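# Move the marker cap onto the other marker

## Task

Take the cap to the second marker and snap it into place there; at the end, both markers have to be upright in their block.

## Robot and tools

Robot: two arms, left_arm and right_arm, each with six revolute joints and a parallel gripper. Scene frame: origin at table height midway between the nominal bases, +x out over the table, +z up, left_arm on the +y side. Image left and right do not match arm names. Calibrated bases in the scene frame: left_arm at (+0.027, +0.353, 0) m, right_arm at (-0.037, -0.286, 0) m, each with a tiny yaw and z up. Each arm's end_effector_position (m) and end_effector_quat_wxyz are in that arm's own base frame, and can be off by a few cm. Fixed cameras and the table use the scene frame. The reported point sits between the finger pads, about 1 cm short of the tips. The fingers point along the gripper's +z and close along its y.

ROW FORMAT: 14 numbers, each in [-1, 1]. The first 7 are left_arm, the next 7 right_arm. Within each arm the order is: shoulder, elbow, wrist roll, wrist pitch, waist, wrist yaw, then gripper opening. Joint numbers are scaled offsets, not angles: 1.0 equals 2.224 rad for shoulder, elbow and waist, and 8.485 rad for wrist roll, pitch and yaw. They count from the Joint targets line as it stood when the action or call began, not from the previous row, so sending the same offset again moves further. Opening is absolute: +1 fully open (0.094 m pad gap), -1 shut. Every row must fill all 14 numbers. A 0 offset holds an arm's joints, but a 0 opening is itself a command, so resend an arm's current opening to leave it alone. Stated joint ranges (rad): waist -2.618..3.054, shoulder 0..3.142, elbow 0..3.142, wrist pitch -1.571..1.571, wrist yaw -1.571..1.571, wrist roll -2.094..2.094. Real limits may differ by up to 0.059 rad. Asking more than 0.059 rad beyond a range gets the action rejected for both arms.

execute_actions(actions, cameras): actions is a list of actions. Each action is a table of 1 to 15 rows, one per 1/30 s control step. A short table repeats its last row until 15 steps are used. An empty list only fetches state and images. cameras selects images: omitted, null or ["all"] gives all; [] gives none. Names: cam_head_left, cam_head_right, cam_high, cam_low, cam_left_wrist, cam_right_wrist (each 672x504). Joint speed is capped and each target may lead the measured angle only so far, so big offsets need several actions.

move(target, speed, blend, opening_speed, blocking, cameras): target is one 14-number row or a list of up to 15 rows. Every row uses the layout above and counts from the same starting Joint targets. All joints are interpolated together, so grippers travel on curves, with no obstacle avoidance. speed is rad/s for the joint with the farthest to travel (0.01 to 12.57, default 0.5), either one value or one per target. blend (rad) rounds corners between listed targets. opening_speed (0.2 or higher, in scale units per second) makes the fingers close gradually; use a value near 0.2 for anything fragile. With blocking=false the call returns after about 0.5 s while motion continues. The result ends with a "move:" line: done, off_target (at rest with a joint more than 0.035 rad off), moving, held or fault, plus limits=held if steps were withheld. Neither done nor off_target tells you whether there is contact. Faster motion and aiming deeper past a contact both hit harder.

wait(seconds 0 to 10, cameras): lets time pass while the arms keep their last commands; a running move continues. stop(cameras): brakes a running move, which needs some distance to do so. zoom_image(camera, region [x0, y0, x1, y1] in pixels, at most 504x504): enlarges part of that camera's latest image. read_manual(section): licence texts only. finished_scene(scene): ends the scene permanently; the goal must hold without the robot.

RESULT LINES: Joint positions and Joint velocities list each arm's joints in row order, then the pad gap (m). Joint targets is the base for your next offsets. Tool commands shows each gripper's current command. grip_measured uses the opening scale; on a hard part it reads slightly narrower than the part. Past roughly 0.05 below the first-touch reading, the grip is at full force, about 50-64 N per pad. grip_effort_nm is motor effort (negative means closing) and is not finger force. Joint torques include gravity, have offsets, and wrap at ±28 N m on numbers 1, 2 and 5. "joint sent to its limit" means a joint hit its end. "joint command not followed" means the clearance check changed some targets. MOTOR HOT appears at 75 °C. OVER-TEMPERATURE FAULT at 90 °C folds and disables that arm, and at 100 °C it goes limp.

CAMERAS: calibration intrinsics and extrinsics are provided. Fixed cameras may be off by a few degrees and mm. Wrist camera poses are in their arm's base frame and lag while moving.

AVOID: letting anything fall or leaving it off the table; dropping the cap or releasing a moving part; fast impacts and heavy shoves; arm-to-arm contact, including one gripper closing on the other's fingers, since that can fail the task; long stretched holds or pushing toward unreachable poses, which heat motors. To release, command an opening well above grip_measured. To stop pressing against something, command targets back beyond the current Joint positions. Small wrist turns may not happen because of play and friction.

Each tool is called after "Emit:" by a JSON object that holds its "name" and its "arguments", one argument or row to a line.

## Session

Emit:
{"name": "execute_actions", "arguments": {
  "actions": []
}}

Scene clock: 0.00 s.
left_arm: end_effector_position=(+0.3795, +0.0049, +0.0845) grip_measured=+1.000 grip_effort_nm=n/a end_effector_quat_wxyz=(+0.561, -0.047, +0.827, +0.010) | right_arm: end_effector_position=(+0.3957, -0.0309, +0.0787) grip_measured=+1.000 grip_effort_nm=n/a end_effector_quat_wxyz=(+0.545, +0.068, +0.836, -0.015)
Joint names: [shoulder, elbow, wrist roll, wrist pitch, waist, wrist yaw]
Joint positions: left_arm=[1.492 0.331 -0.079 0.779 -0.032 -0.099 0.094] | right_arm=[1.561 0.411 0.074 0.732 -0.058 0.045 0.094]
Joint velocities: within noise
Joint torques (N m): no reading
Motor temperatures (°C): left_arm=[24 23 23 24 24 21 23] | right_arm=[23 21 23 27 25 22 21]
Heat: left arm: 24 °C; right arm: 27 °C.
Joint targets: left_arm=[1.488 0.336 -0.083 0.779 -0.032 -0.105] | right_arm=[1.557 0.416 0.069 0.731 -0.058 0.050]
Tool commands: left_gripper/opening=+1.0 right_gripper/opening=+1.0

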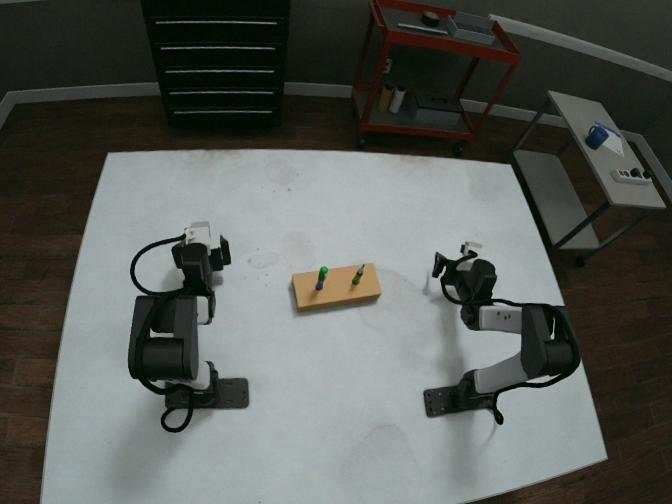

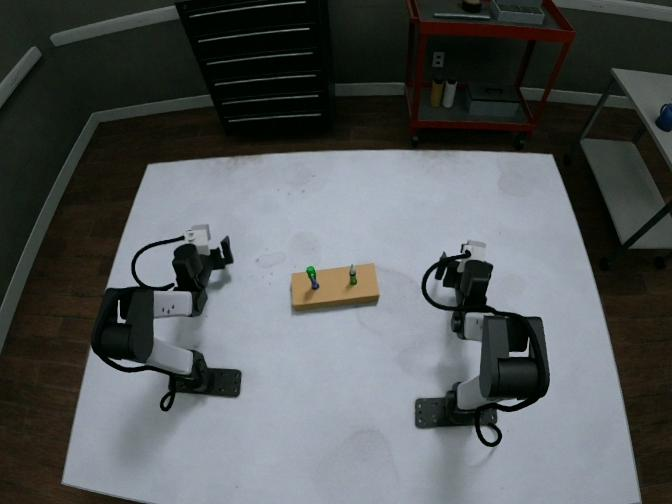

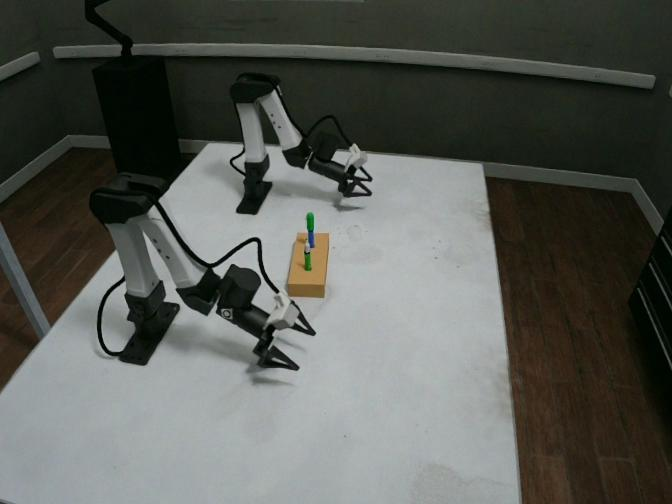

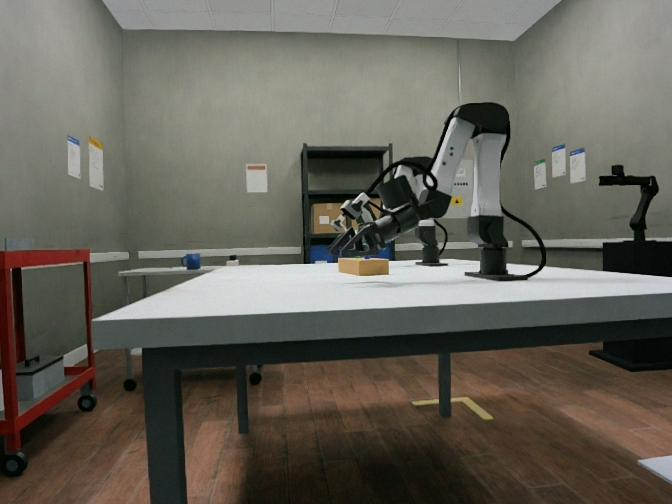

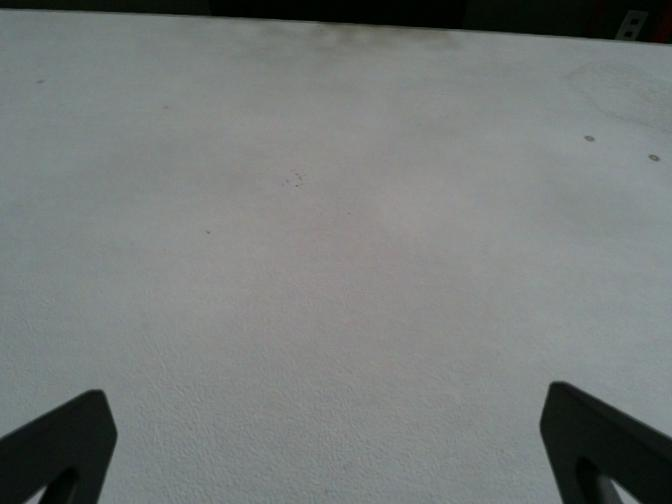

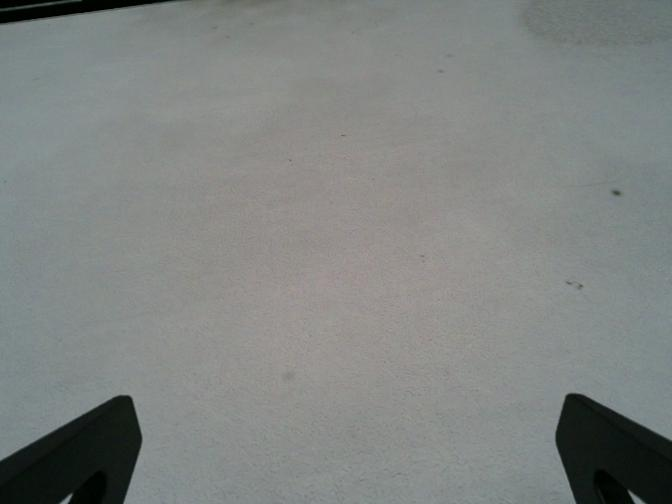

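Emit:
{"name": "zoom_image", "arguments": {
  "camera": "cam_head_left",
  "region": [270, 240, 400, 330]
}}

Emit:
{"name": "zoom_image", "arguments": {
  "camera": "cam_head_right",
  "region": [270, 240, 400, 330]
}}

Emit:
{"name": "zoom_image", "arguments": {
  "camera": "cam_high",
  "region": [260, 200, 360, 310]
}}

Emit:
{"name": "zoom_image", "arguments": {
  "camera": "cam_low",
  "region": [310, 220, 430, 300]
}}

Scaled by 3.877 from the camera's 672x504 image, which has a finer 960x720 frame.

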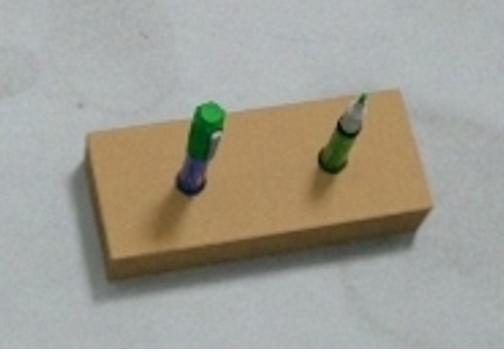

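Scaled by 3.877 from the camera's 672x504 image, which has a finer 960x720 frame.

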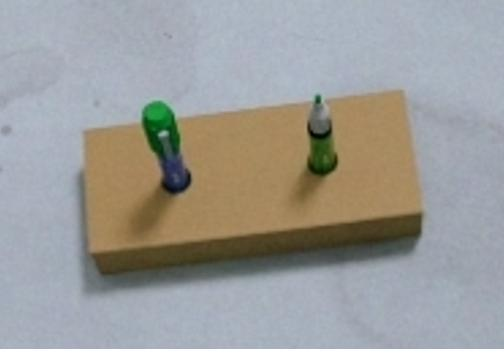

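Scaled by 4.582 from the camera's 672x504 image, which has a finer 960x720 frame.

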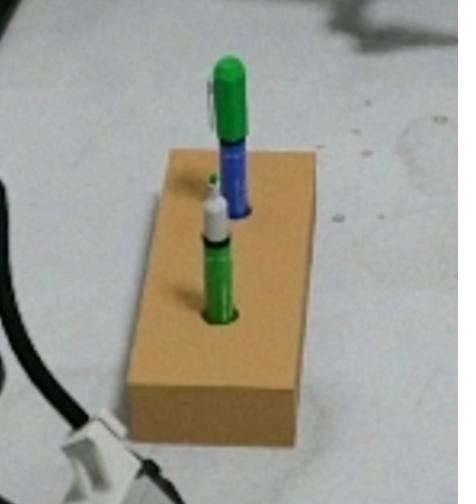

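Scaled by 4.200 from the camera's 672x504 image, which has a finer 960x720 frame.

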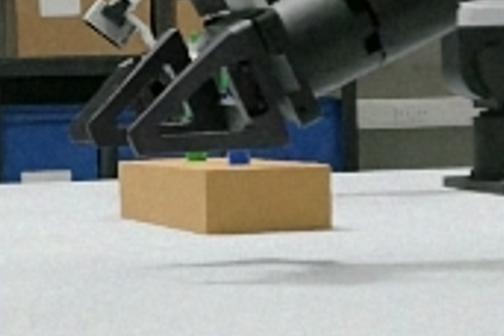

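Emit:
{"name": "move", "arguments": {
  "target": [-0.3147, 0.2936, 0.00978, -0.1980, -0.3772, 0.01237, 1.0, -0.2623, 0.2815, -0.00813, -0.1767, 0.4051, -0.00589, 1.0],
  "speed": 1.0
}}

Scene clock: 134.67 s.
left_arm: end_effector_position=(+0.1661, -0.1936, +0.2453) grip_measured=+1.000 grip_effort_nm=0.037 end_effector_quat_wxyz=(+0.386, +0.370, +0.826, -0.180) | right_arm: end_effector_position=(+0.2050, +0.2250, +0.2467) grip_measured=+1.000 grip_effort_nm=-0.027 end_effector_quat_wxyz=(+0.392, -0.364, +0.827, +0.171)
Joint names: [shoulder, elbow, wrist roll, wrist pitch, waist, wrist yaw]
Joint positions: left_arm=[0.791 0.962 -0.021 -0.862 -0.865 -0.005 0.094] | right_arm=[0.976 1.018 0.005 -0.729 0.837 0.008 0.094]
Joint velocities: within noise
Joint torques (N m): left_arm=[-0.77 10.04 0.11 1.25 -0.5 0.19] | right_arm=[-1.7 8.57 -0.05 1.21 0.36 -0.11]
Motor temperatures (°C): left_arm=[28 27 23 35 23 21 23] | right_arm=[29 26 23 36 25 22 21]
Heat: left arm: 35 °C; right arm: 36 °C.
Joint targets: left_arm=[0.788 0.989 0.000 -0.901 -0.871 0.000] | right_arm=[0.974 1.042 0.000 -0.768 0.842 0.000]
move: off_target (left_arm, right_arm); left_arm: the wrist pitch is farthest, 0.038 rad from its target; right_arm: the wrist pitch is farthest, 0.040 rad from its target
camera_calibration:
cam_left_wrist: T_world_to_cam=[[-0.770629, -0.637273, 0.00379877, 0.00206483], [-0.583202, 0.702816, -0.407339, 0.368304], [0.256916, -0.316123, -0.913269, 0.206832], [0, 0, 0, 1]] pos_world=[0.163248, -0.19215, 0.33891]
cam_right_wrist: T_world_to_cam=[[0.738633, -0.673831, -0.0193113, 0.00742835], [-0.606725, -0.652042, -0.454671, 0.423242], [0.29378, 0.347552, -0.89045, 0.167522], [0, 0, 0, 1]] pos_world=[0.20209, 0.222755, 0.341749]

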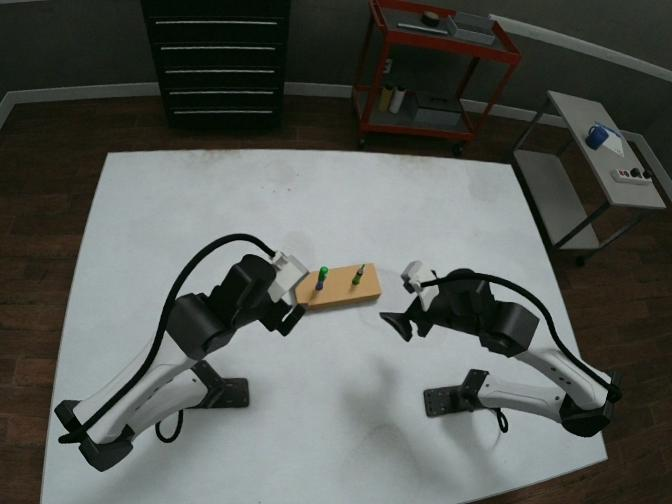

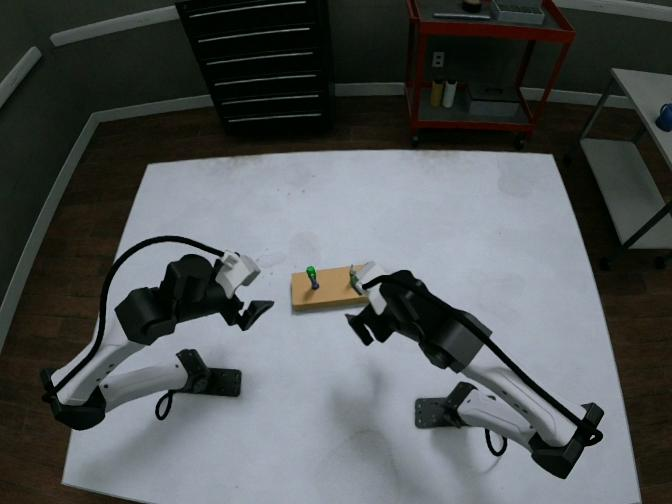

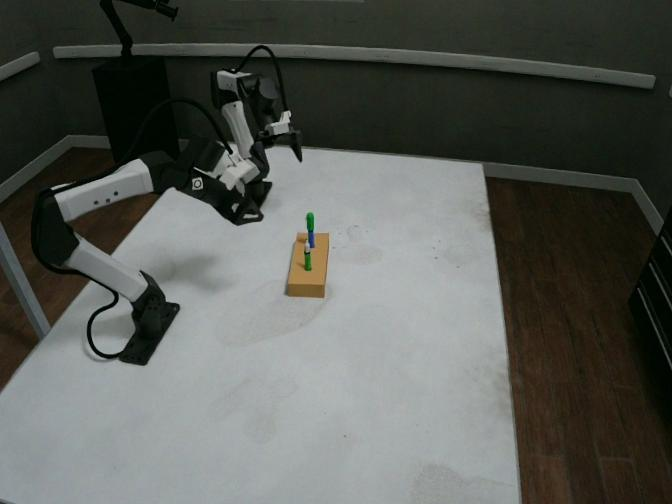

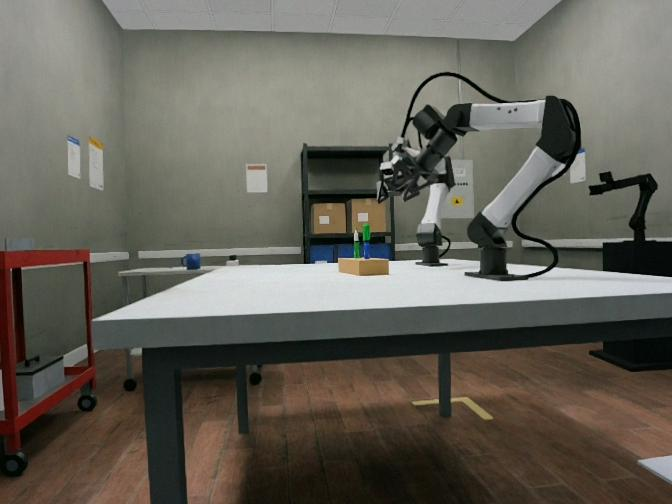

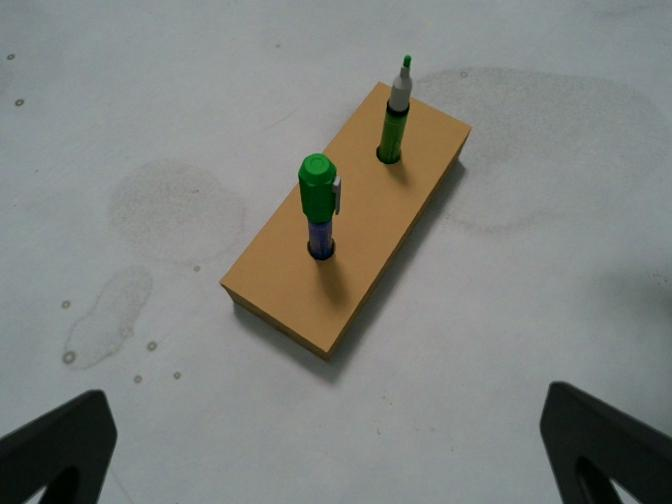

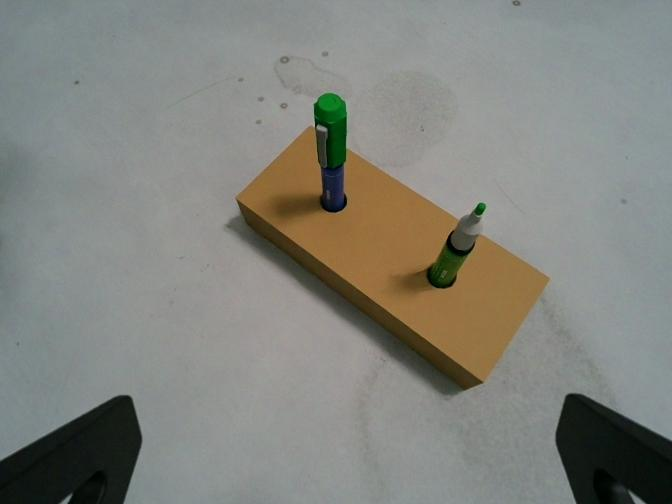

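Emit:
{"name": "zoom_image", "arguments": {
  "camera": "cam_left_wrist",
  "region": [210, 40, 480, 370]
}}

Emit:
{"name": "zoom_image", "arguments": {
  "camera": "cam_right_wrist",
  "region": [225, 80, 565, 400]
}}

Emit:
{"name": "zoom_image", "arguments": {
  "camera": "cam_low",
  "region": [310, 200, 430, 290]
}}

Scaled by 1.527 from the camera's 672x504 image, which has a finer 960x720 frame.

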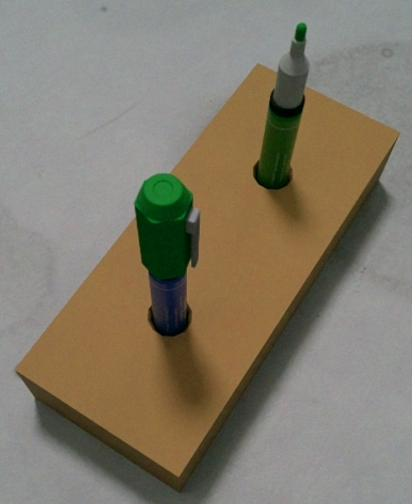

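Scaled by 1.482 from the camera's 672x504 image, which has a finer 960x720 frame.

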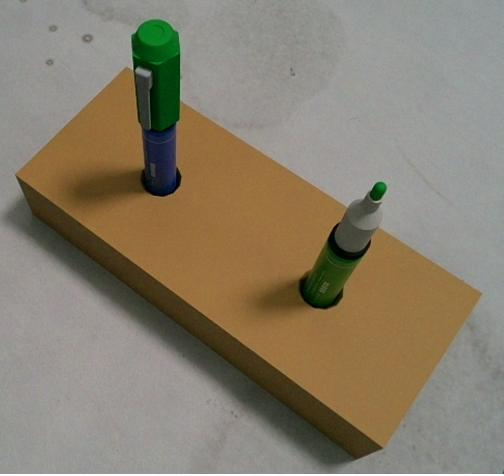

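Scaled by 4.200 from the camera's 672x504 image, which has a finer 960x720 frame.

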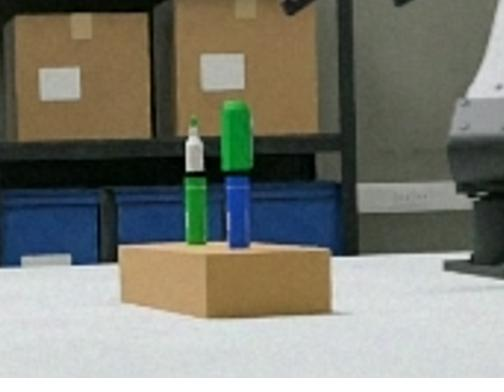

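Emit:
{"name": "move", "arguments": {
  "target": [
    [0.2263, -0.1696, 0.04204, 0.14253, 0.3005, 0.1506, 0.277, 0, 0, 0, 0, 0, 0, 1.0],
    [0.4742, -0.2766, 0.04204, 0.23554, 0.3005, 0.1506, 0.277, 0, 0, 0, 0, 0, 0, 1.0]
  ],
  "speed": 1.0,
  "blend": [0.15, 0],
  "opening_speed": 1.0
}}

Scene clock: 431.33 s.
left_arm: end_effector_position=(+0.2536, -0.2207, +0.0823) grip_measured=+0.279 grip_effort_nm=-0.061 end_effector_quat_wxyz=(+0.471, +0.489, +0.567, -0.466) | right_arm: end_effector_position=(+0.2053, +0.2245, +0.2464) grip_measured=+1.000 grip_effort_nm=-0.032 end_effector_quat_wxyz=(+0.392, -0.364, +0.828, +0.170)
Joint names: [shoulder, elbow, wrist roll, wrist pitch, waist, wrist yaw]
Joint positions: left_arm=[1.834 0.383 0.321 1.044 -0.208 1.26 0.06] | right_arm=[0.976 1.018 0.003 -0.73 0.837 0.011 0.094]
Joint velocities: within noise
Joint torques (N m): left_arm=[-5.08 2.86 0.24 1.86 0.4 0.37] | right_arm=[-1.81 8.55 -0.02 1.21 0.39 -0.13]
Motor temperatures (°C): left_arm=[24 40 23 33 23 21 23] | right_arm=[24 38 23 36 25 22 21]
Heat: left arm: 40 °C; right arm: 38 °C.
Joint targets: left_arm=[1.843 0.374 0.357 1.098 -0.203 1.278] | right_arm=[0.974 1.042 0.000 -0.768 0.842 0.000]
move: off_target (left_arm, right_arm); left_arm: the wrist pitch is farthest, 0.053 rad from its target; right_arm: the wrist pitch is farthest, 0.038 rad from its target
camera_calibration:
cam_left_wrist: T_world_to_cam=[[-0.99699, -0.0647021, 0.0427152, 0.233315], [-0.0711532, 0.544773, -0.835559, 0.242568], [0.0307924, -0.836084, -0.547737, -0.0606813], [0, 0, 0, 1]] pos_world=[0.251741, -0.167783, 0.159476]
cam_right_wrist: T_world_to_cam=[[0.737716, -0.674919, -0.0161174, 0.00648194], [-0.607013, -0.652665, -0.453392, 0.42273], [0.295483, 0.344258, -0.891166, 0.167965], [0, 0, 0, 1]] pos_world=[0.20219, 0.222453, 0.341452]

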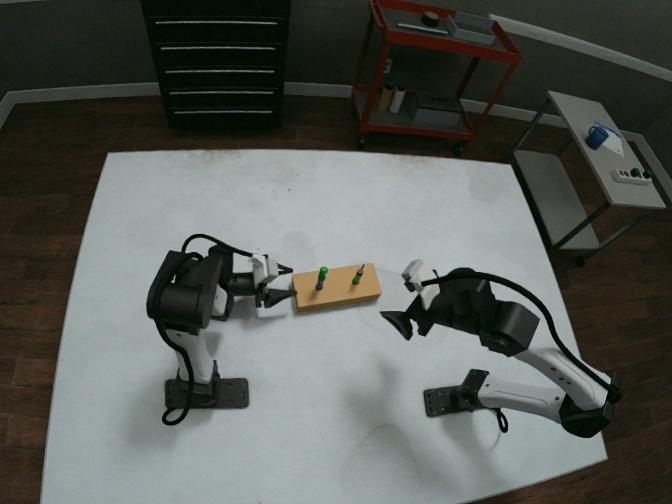

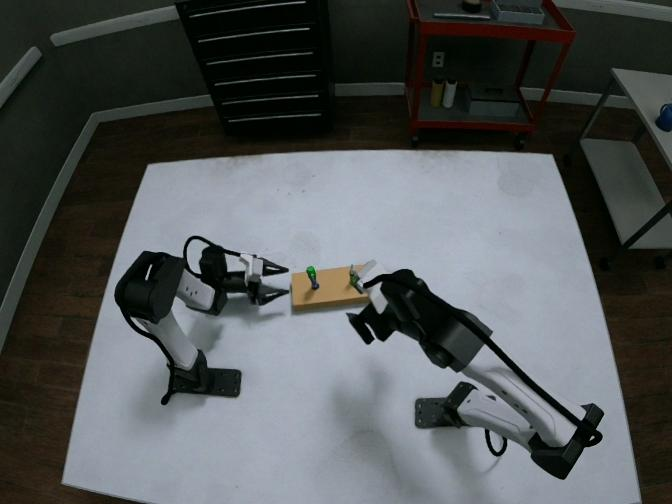

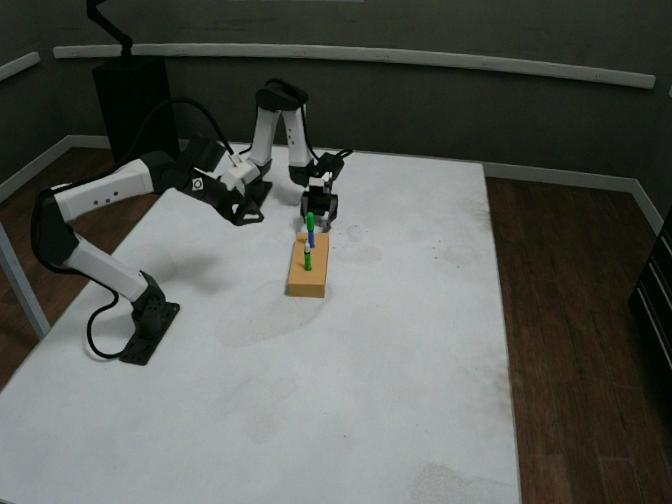

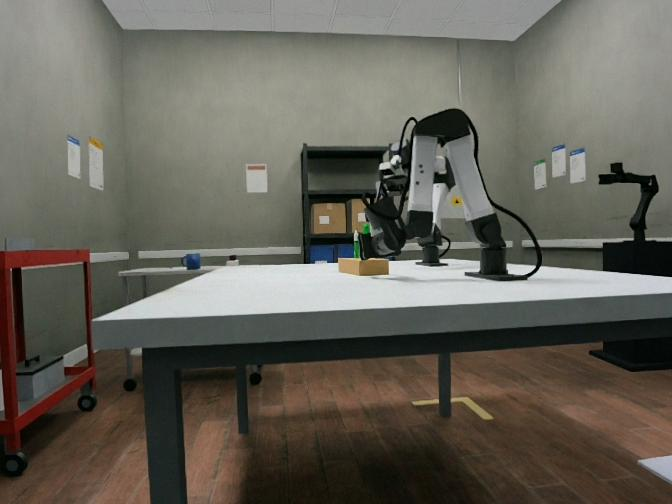

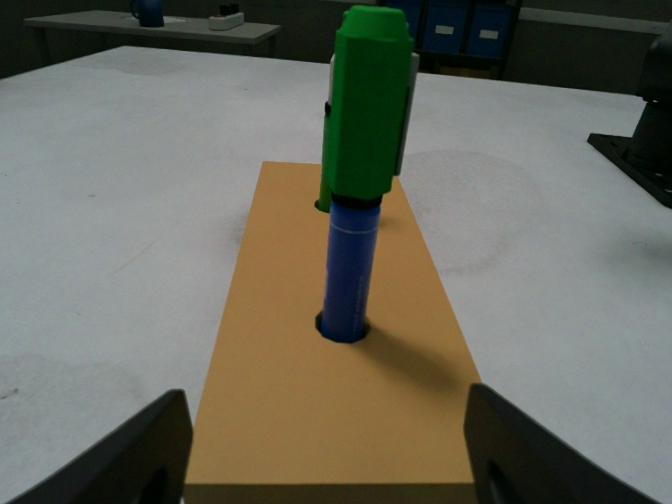

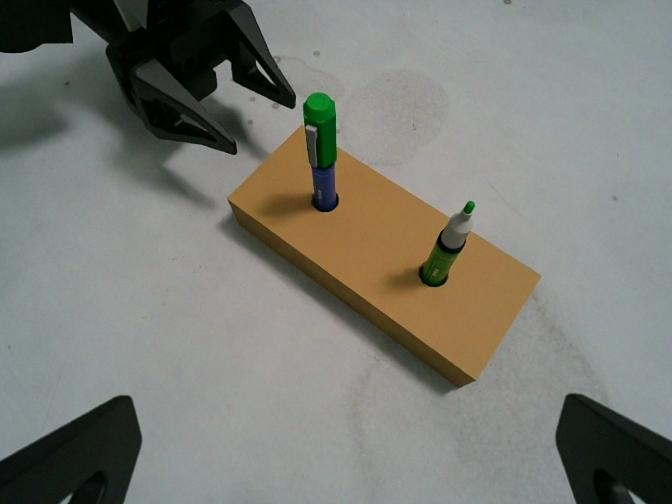

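Emit:
{"name": "zoom_image", "arguments": {
  "camera": "cam_left_wrist",
  "region": [270, 150, 450, 360]
}}

Scaled by 2.400 from the camera's 672x504 image, which has a finer 960x720 frame.

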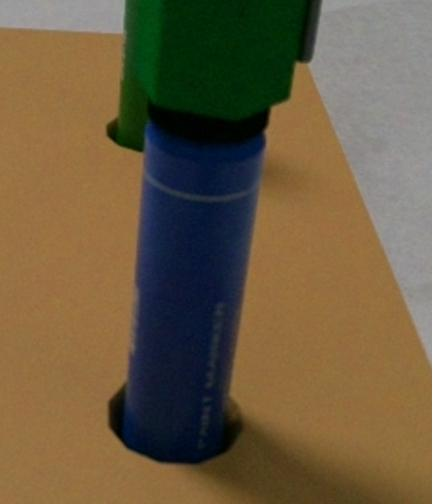

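Emit:
{"name": "move", "arguments": {
  "target": [0.0373, 0.0040, -0.0112, 0.02728, -0.0665, -0.01509, 0.277, 0, 0, 0, 0, 0, 0, 1.0],
  "speed": 0.4,
  "cameras": ["cam_left_wrist", "cam_right_wrist", "cam_low"]
}}

Scene clock: 496.27 s.
left_arm: end_effector_position=(+0.2428, -0.2558, +0.0818) grip_measured=+0.279 grip_effort_nm=-0.061 end_effector_quat_wxyz=(+0.487, +0.517, +0.535, -0.459) | right_arm: end_effector_position=(+0.2053, +0.2245, +0.2464) grip_measured=+1.000 grip_effort_nm=-0.027 end_effector_quat_wxyz=(+0.392, -0.364, +0.828, +0.170)
Joint names: [shoulder, elbow, wrist roll, wrist pitch, waist, wrist yaw]
Joint positions: left_arm=[1.913 0.383 0.262 1.261 -0.347 1.164 0.06] | right_arm=[0.976 1.018 0.003 -0.73 0.837 0.011 0.094]
Joint velocities: within noise
Joint torques (N m): left_arm=[-5.04 3.6 -0.12 2.1 -0.44 0.01] | right_arm=[-1.78 8.54 -0.06 1.21 0.36 -0.12]
Motor temperatures (°C): left_arm=[27 32 23 36 23 21 23] | right_arm=[24 39 23 36 25 22 21]
Heat: left arm: 36 °C; right arm: 39 °C.
Joint targets: left_arm=[1.926 0.383 0.262 1.329 -0.350 1.150] | right_arm=[0.974 1.042 0.000 -0.768 0.842 0.000]
move: off_target (left_arm, right_arm); left_arm: the wrist pitch is farthest, 0.069 rad from its target; right_arm: the wrist pitch is farthest, 0.038 rad from its target
camera_calibration:
cam_left_wrist: T_world_to_cam=[[-0.999026, -0.023399, -0.0374031, 0.23796], [0.018985, 0.53727, -0.843196, 0.237277], [0.0398256, -0.843085, -0.536303, -0.0948254], [0, 0, 0, 1]] pos_world=[0.237, -0.20186, 0.158116]
cam_right_wrist: T_world_to_cam=[[0.737716, -0.674919, -0.0161174, 0.00648194], [-0.607013, -0.652665, -0.453392, 0.42273], [0.295483, 0.344258, -0.891166, 0.167965], [0, 0, 0, 1]] pos_world=[0.20219, 0.222453, 0.341452]
Images, in order (width x height): cam_low 672x504, cam_left_wrist 672x504, cam_right_wrist 672x504.

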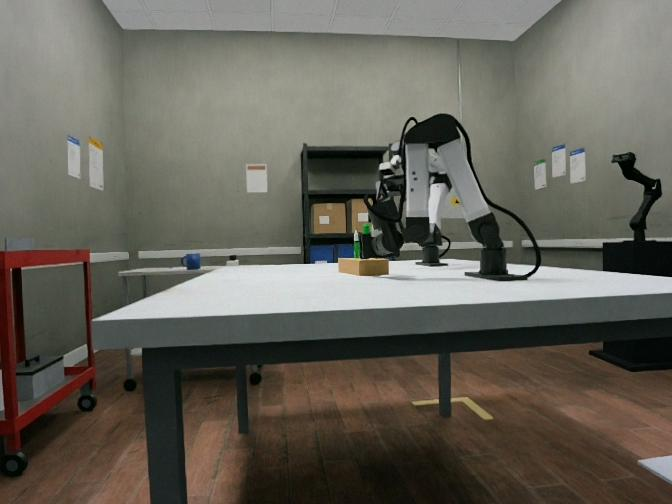

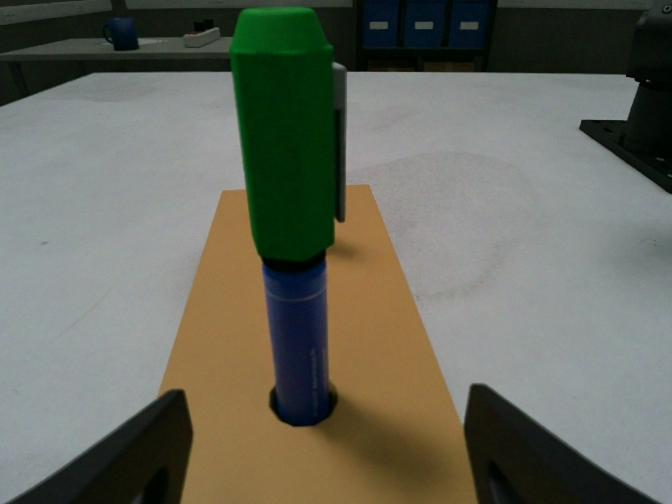

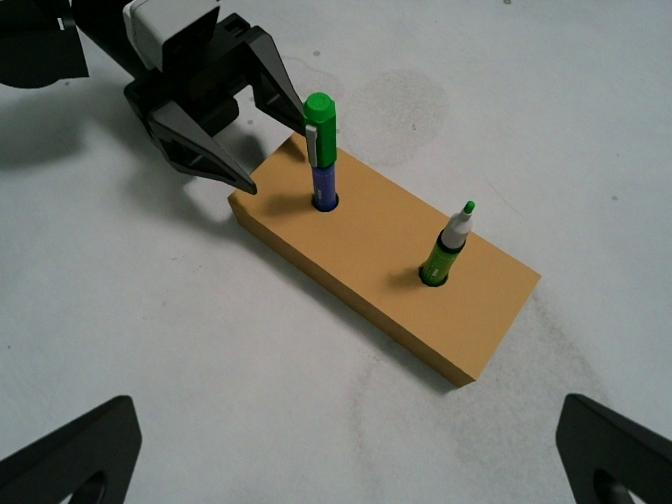

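Emit:
{"name": "move", "arguments": {
  "target": [0.0308, 0.0320, -0.01009, 0.00724, -0.0508, -0.01579, 0.277, 0, 0, 0, 0, 0, 0, 1.0],
  "speed": 0.2,
  "cameras": ["cam_left_wrist", "cam_right_wrist", "cam_low", "cam_high"]
}}

Scene clock: 528.47 s.
left_arm: end_effector_position=(+0.2499, -0.2874, +0.0781) grip_measured=+0.279 grip_effort_nm=-0.061 end_effector_quat_wxyz=(+0.487, +0.505, +0.548, -0.456) | right_arm: end_effector_position=(+0.2053, +0.2245, +0.2464) grip_measured=+1.000 grip_effort_nm=-0.027 end_effector_quat_wxyz=(+0.392, -0.364, +0.828, +0.170)
Joint names: [shoulder, elbow, wrist roll, wrist pitch, waist, wrist yaw]
Joint positions: left_arm=[1.979 0.439 0.177 1.325 -0.458 1.03 0.06] | right_arm=[0.976 1.018 0.003 -0.73 0.837 0.011 0.094]
Joint velocities: within noise
Joint torques (N m): left_arm=[-5.53 5 -0.12 2.13 -0.49 -0.03] | right_arm=[-1.85 8.61 -0.03 1.21 0.32 -0.12]
Motor temperatures (°C): left_arm=[29 31 23 39 23 21 23] | right_arm=[24 40 23 37 25 22 21]
Heat: left arm: 39 °C; right arm: 40 °C.
Joint targets: left_arm=[1.994 0.454 0.176 1.391 -0.463 1.016] | right_arm=[0.974 1.042 0.000 -0.768 0.842 0.000]
move: off_target (left_arm, right_arm); left_arm: the wrist pitch is farthest, 0.065 rad from its target; right_arm: the wrist pitch is farthest, 0.038 rad from its target
camera_calibration:
cam_left_wrist: T_world_to_cam=[[-0.998518, -0.0516581, -0.0171152, 0.234371], [-0.0134983, 0.539781, -0.841697, 0.259691], [0.0527189, -0.840219, -0.539679, -0.125928], [0, 0, 0, 1]] pos_world=[0.244168, -0.233876, 0.154631]
cam_right_wrist: T_world_to_cam=[[0.737716, -0.674919, -0.0161174, 0.00648194], [-0.607013, -0.652665, -0.453392, 0.42273], [0.295483, 0.344258, -0.891166, 0.167965], [0, 0, 0, 1]] pos_world=[0.20219, 0.222453, 0.341452]
Images, in order (width x height): cam_high 672x504, cam_low 672x504, cam_left_wrist 672x504, cam_right_wrist 672x504.

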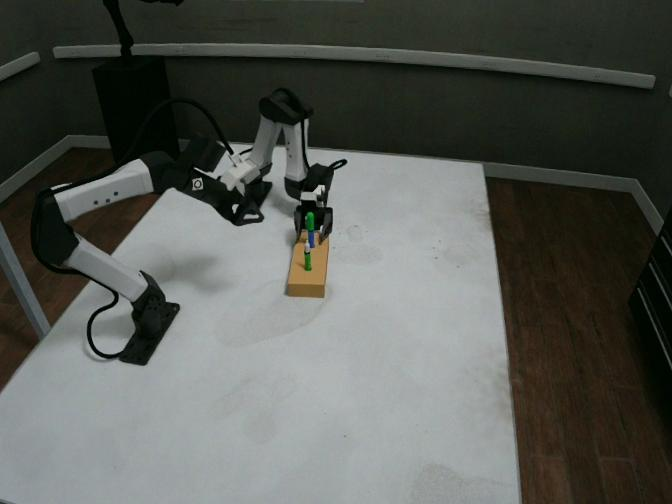

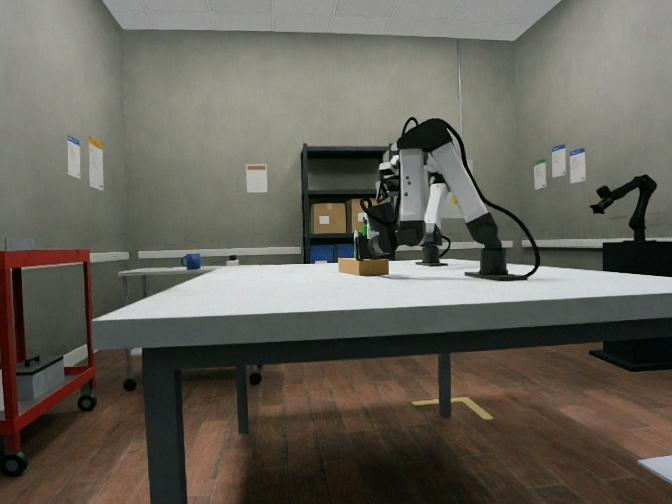

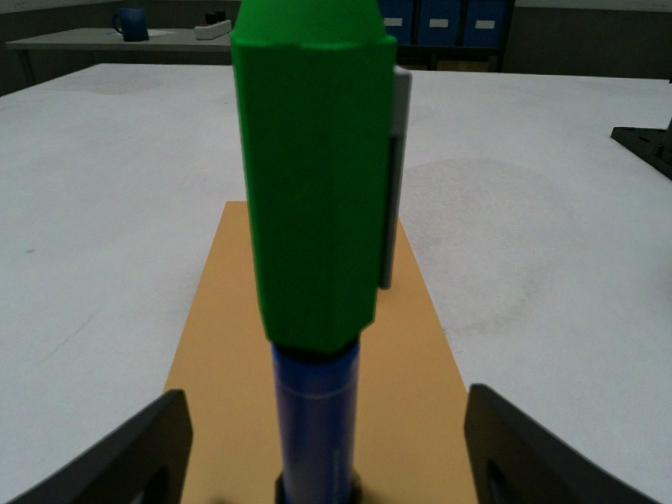

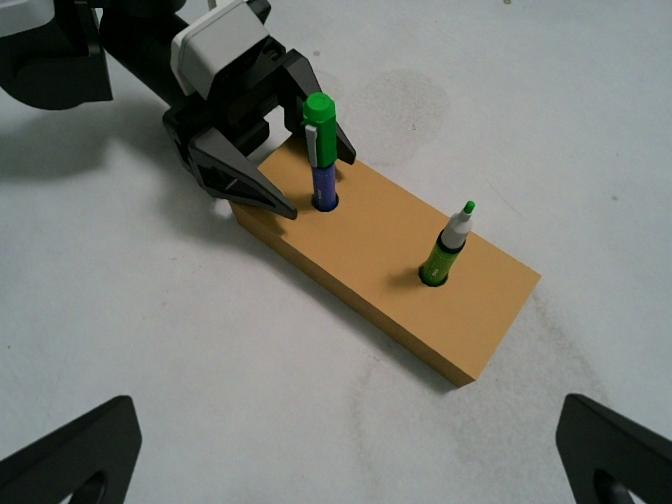

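Emit:
{"name": "zoom_image", "arguments": {
  "camera": "cam_right_wrist",
  "region": [150, 0, 400, 260]
}}

Emit:
{"name": "zoom_image", "arguments": {
  "camera": "cam_low",
  "region": [320, 210, 420, 290]
}}

Emit:
{"name": "zoom_image", "arguments": {
  "camera": "cam_left_wrist",
  "region": [130, 300, 530, 504]
}}

Scaled by 1.938 from the camera's 672x504 image, which has a finer 960x720 frame.

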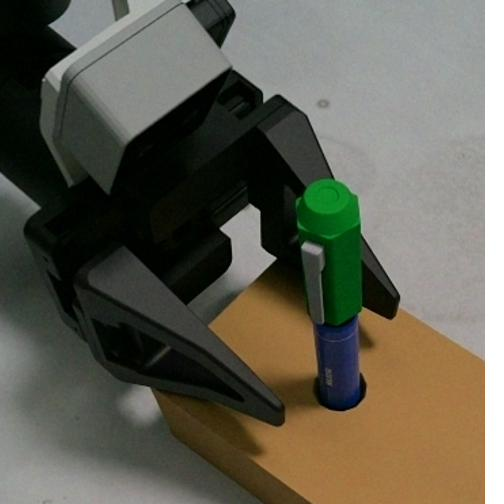

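Scaled by 5.040 from the camera's 672x504 image, which has a finer 960x720 frame.

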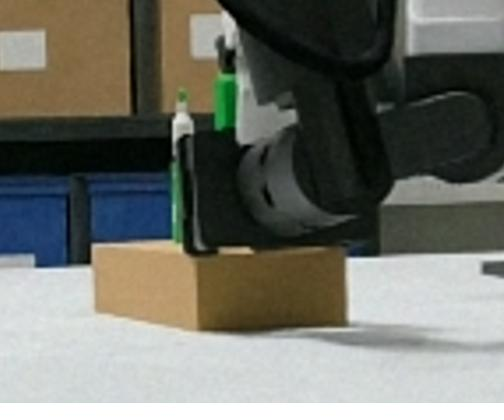

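Scaled by 1.260 from the camera's 672x504 image, which has a finer 960x720 frame.

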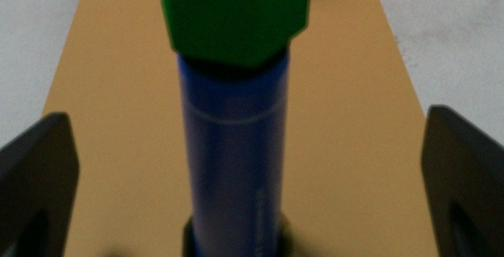

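Emit:
{"name": "move", "arguments": {
  "target": [
    [-0.0067, 0, 0, 0, 0, -0.00141, 0.277, 0, 0, 0, 0, 0, 0, 1.0],
    [-0.0067, 0, 0, 0, 0, -0.00141, -0.8, 0, 0, 0, 0, 0, 0, 1.0]
  ],
  "speed": 0.2,
  "opening_speed": 0.5,
  "cameras": ["cam_left_wrist", "cam_right_wrist", "cam_low"]
}}

Scene clock: 593.63 s.
left_arm: end_effector_position=(+0.2522, -0.2871, +0.0775) grip_measured=-0.700 grip_effort_nm=-0.965 end_effector_quat_wxyz=(+0.489, +0.502, +0.552, -0.452) | right_arm: end_effector_position=(+0.2053, +0.2245, +0.2464) grip_measured=+1.000 grip_effort_nm=-0.032 end_effector_quat_wxyz=(+0.392, -0.364, +0.828, +0.170)
Joint names: [shoulder, elbow, wrist roll, wrist pitch, waist, wrist yaw]
Joint positions: left_arm=[1.98 0.439 0.176 1.325 -0.458 1.016 0.014] | right_arm=[0.976 1.018 0.003 -0.73 0.837 0.011 0.094]
Joint velocities: within noise
Joint torques (N m): left_arm=[-6.76 4.97 -0.1 2.13 -0.51 0.01] | right_arm=[-1.8 8.65 -0.05 1.2 0.34 -0.12]
Motor temperatures (°C): left_arm=[29 31 23 44 23 21 23] | right_arm=[24 41 23 37 25 22 21]
Heat: left arm: 44 °C; right arm: 41 °C.
Joint targets: left_arm=[1.979 0.454 0.176 1.391 -0.463 1.004] | right_arm=[0.974 1.042 0.000 -0.768 0.842 0.000]
move: off_target (left_arm, right_arm); target 2's new numbers were sent with left_arm's wrist pitch 0.066 rad from that target; left_arm: the wrist pitch is farthest, 0.066 rad from its target; right_arm: the wrist pitch is farthest, 0.038 rad from its target
camera_calibration:
cam_left_wrist: T_world_to_cam=[[-0.997727, -0.0652777, -0.0167411, 0.232511], [-0.0213481, 0.54178, -0.840249, 0.261555], [0.0639195, -0.837981, -0.541942, -0.128113], [0, 0, 0, 1]] pos_world=[0.245755, -0.233884, 0.154234]
cam_right_wrist: T_world_to_cam=[[0.737716, -0.674919, -0.0161174, 0.00648194], [-0.607013, -0.652665, -0.453392, 0.42273], [0.295483, 0.344258, -0.891166, 0.167965], [0, 0, 0, 1]] pos_world=[0.20219, 0.222453, 0.341452]
Images, in order (width x height): cam_low 672x504, cam_left_wrist 672x504, cam_right_wrist 672x504.

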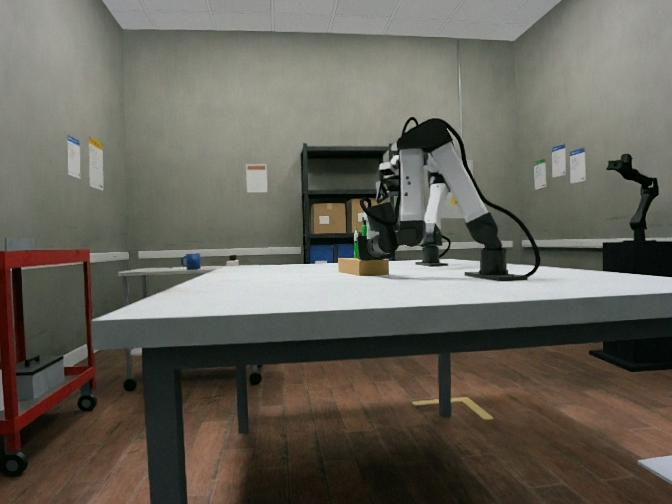

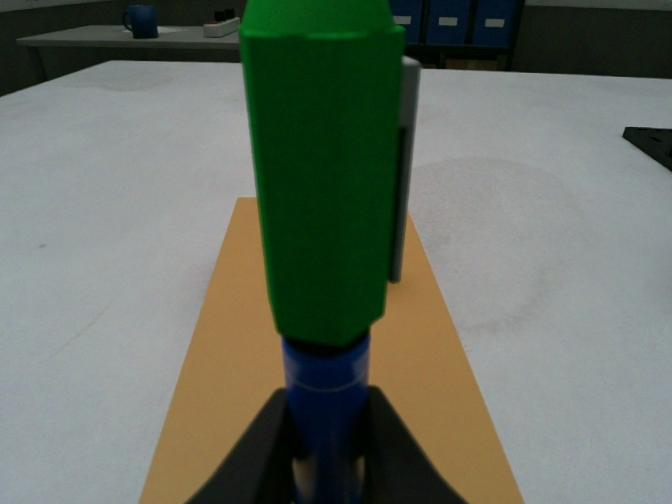

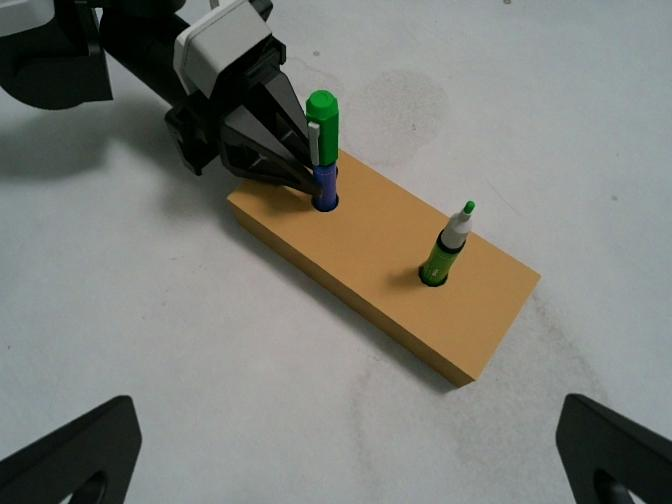

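Emit:
{"name": "zoom_image", "arguments": {
  "camera": "cam_right_wrist",
  "region": [250, 60, 400, 240]
}}

Emit:
{"name": "zoom_image", "arguments": {
  "camera": "cam_right_wrist",
  "region": [390, 180, 570, 400]
}}

Scaled by 2.800 from the camera's 672x504 image, which has a finer 960x720 frame.

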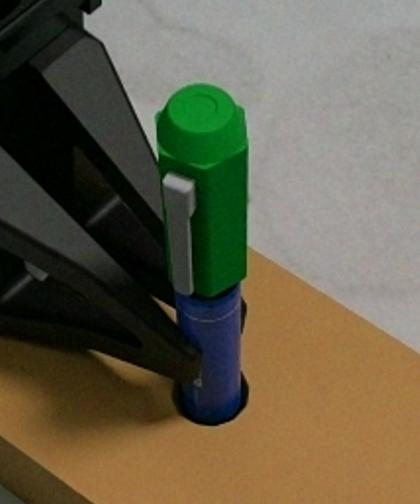

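Scaled by 2.291 from the camera's 672x504 image, which has a finer 960x720 frame.

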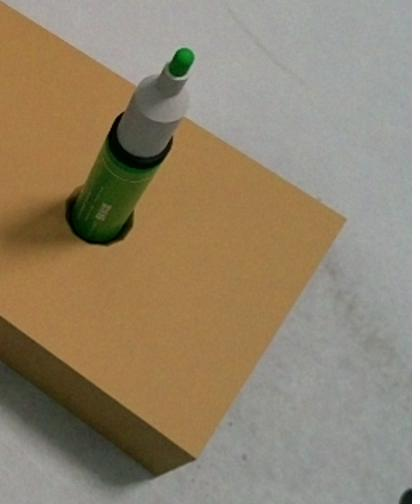

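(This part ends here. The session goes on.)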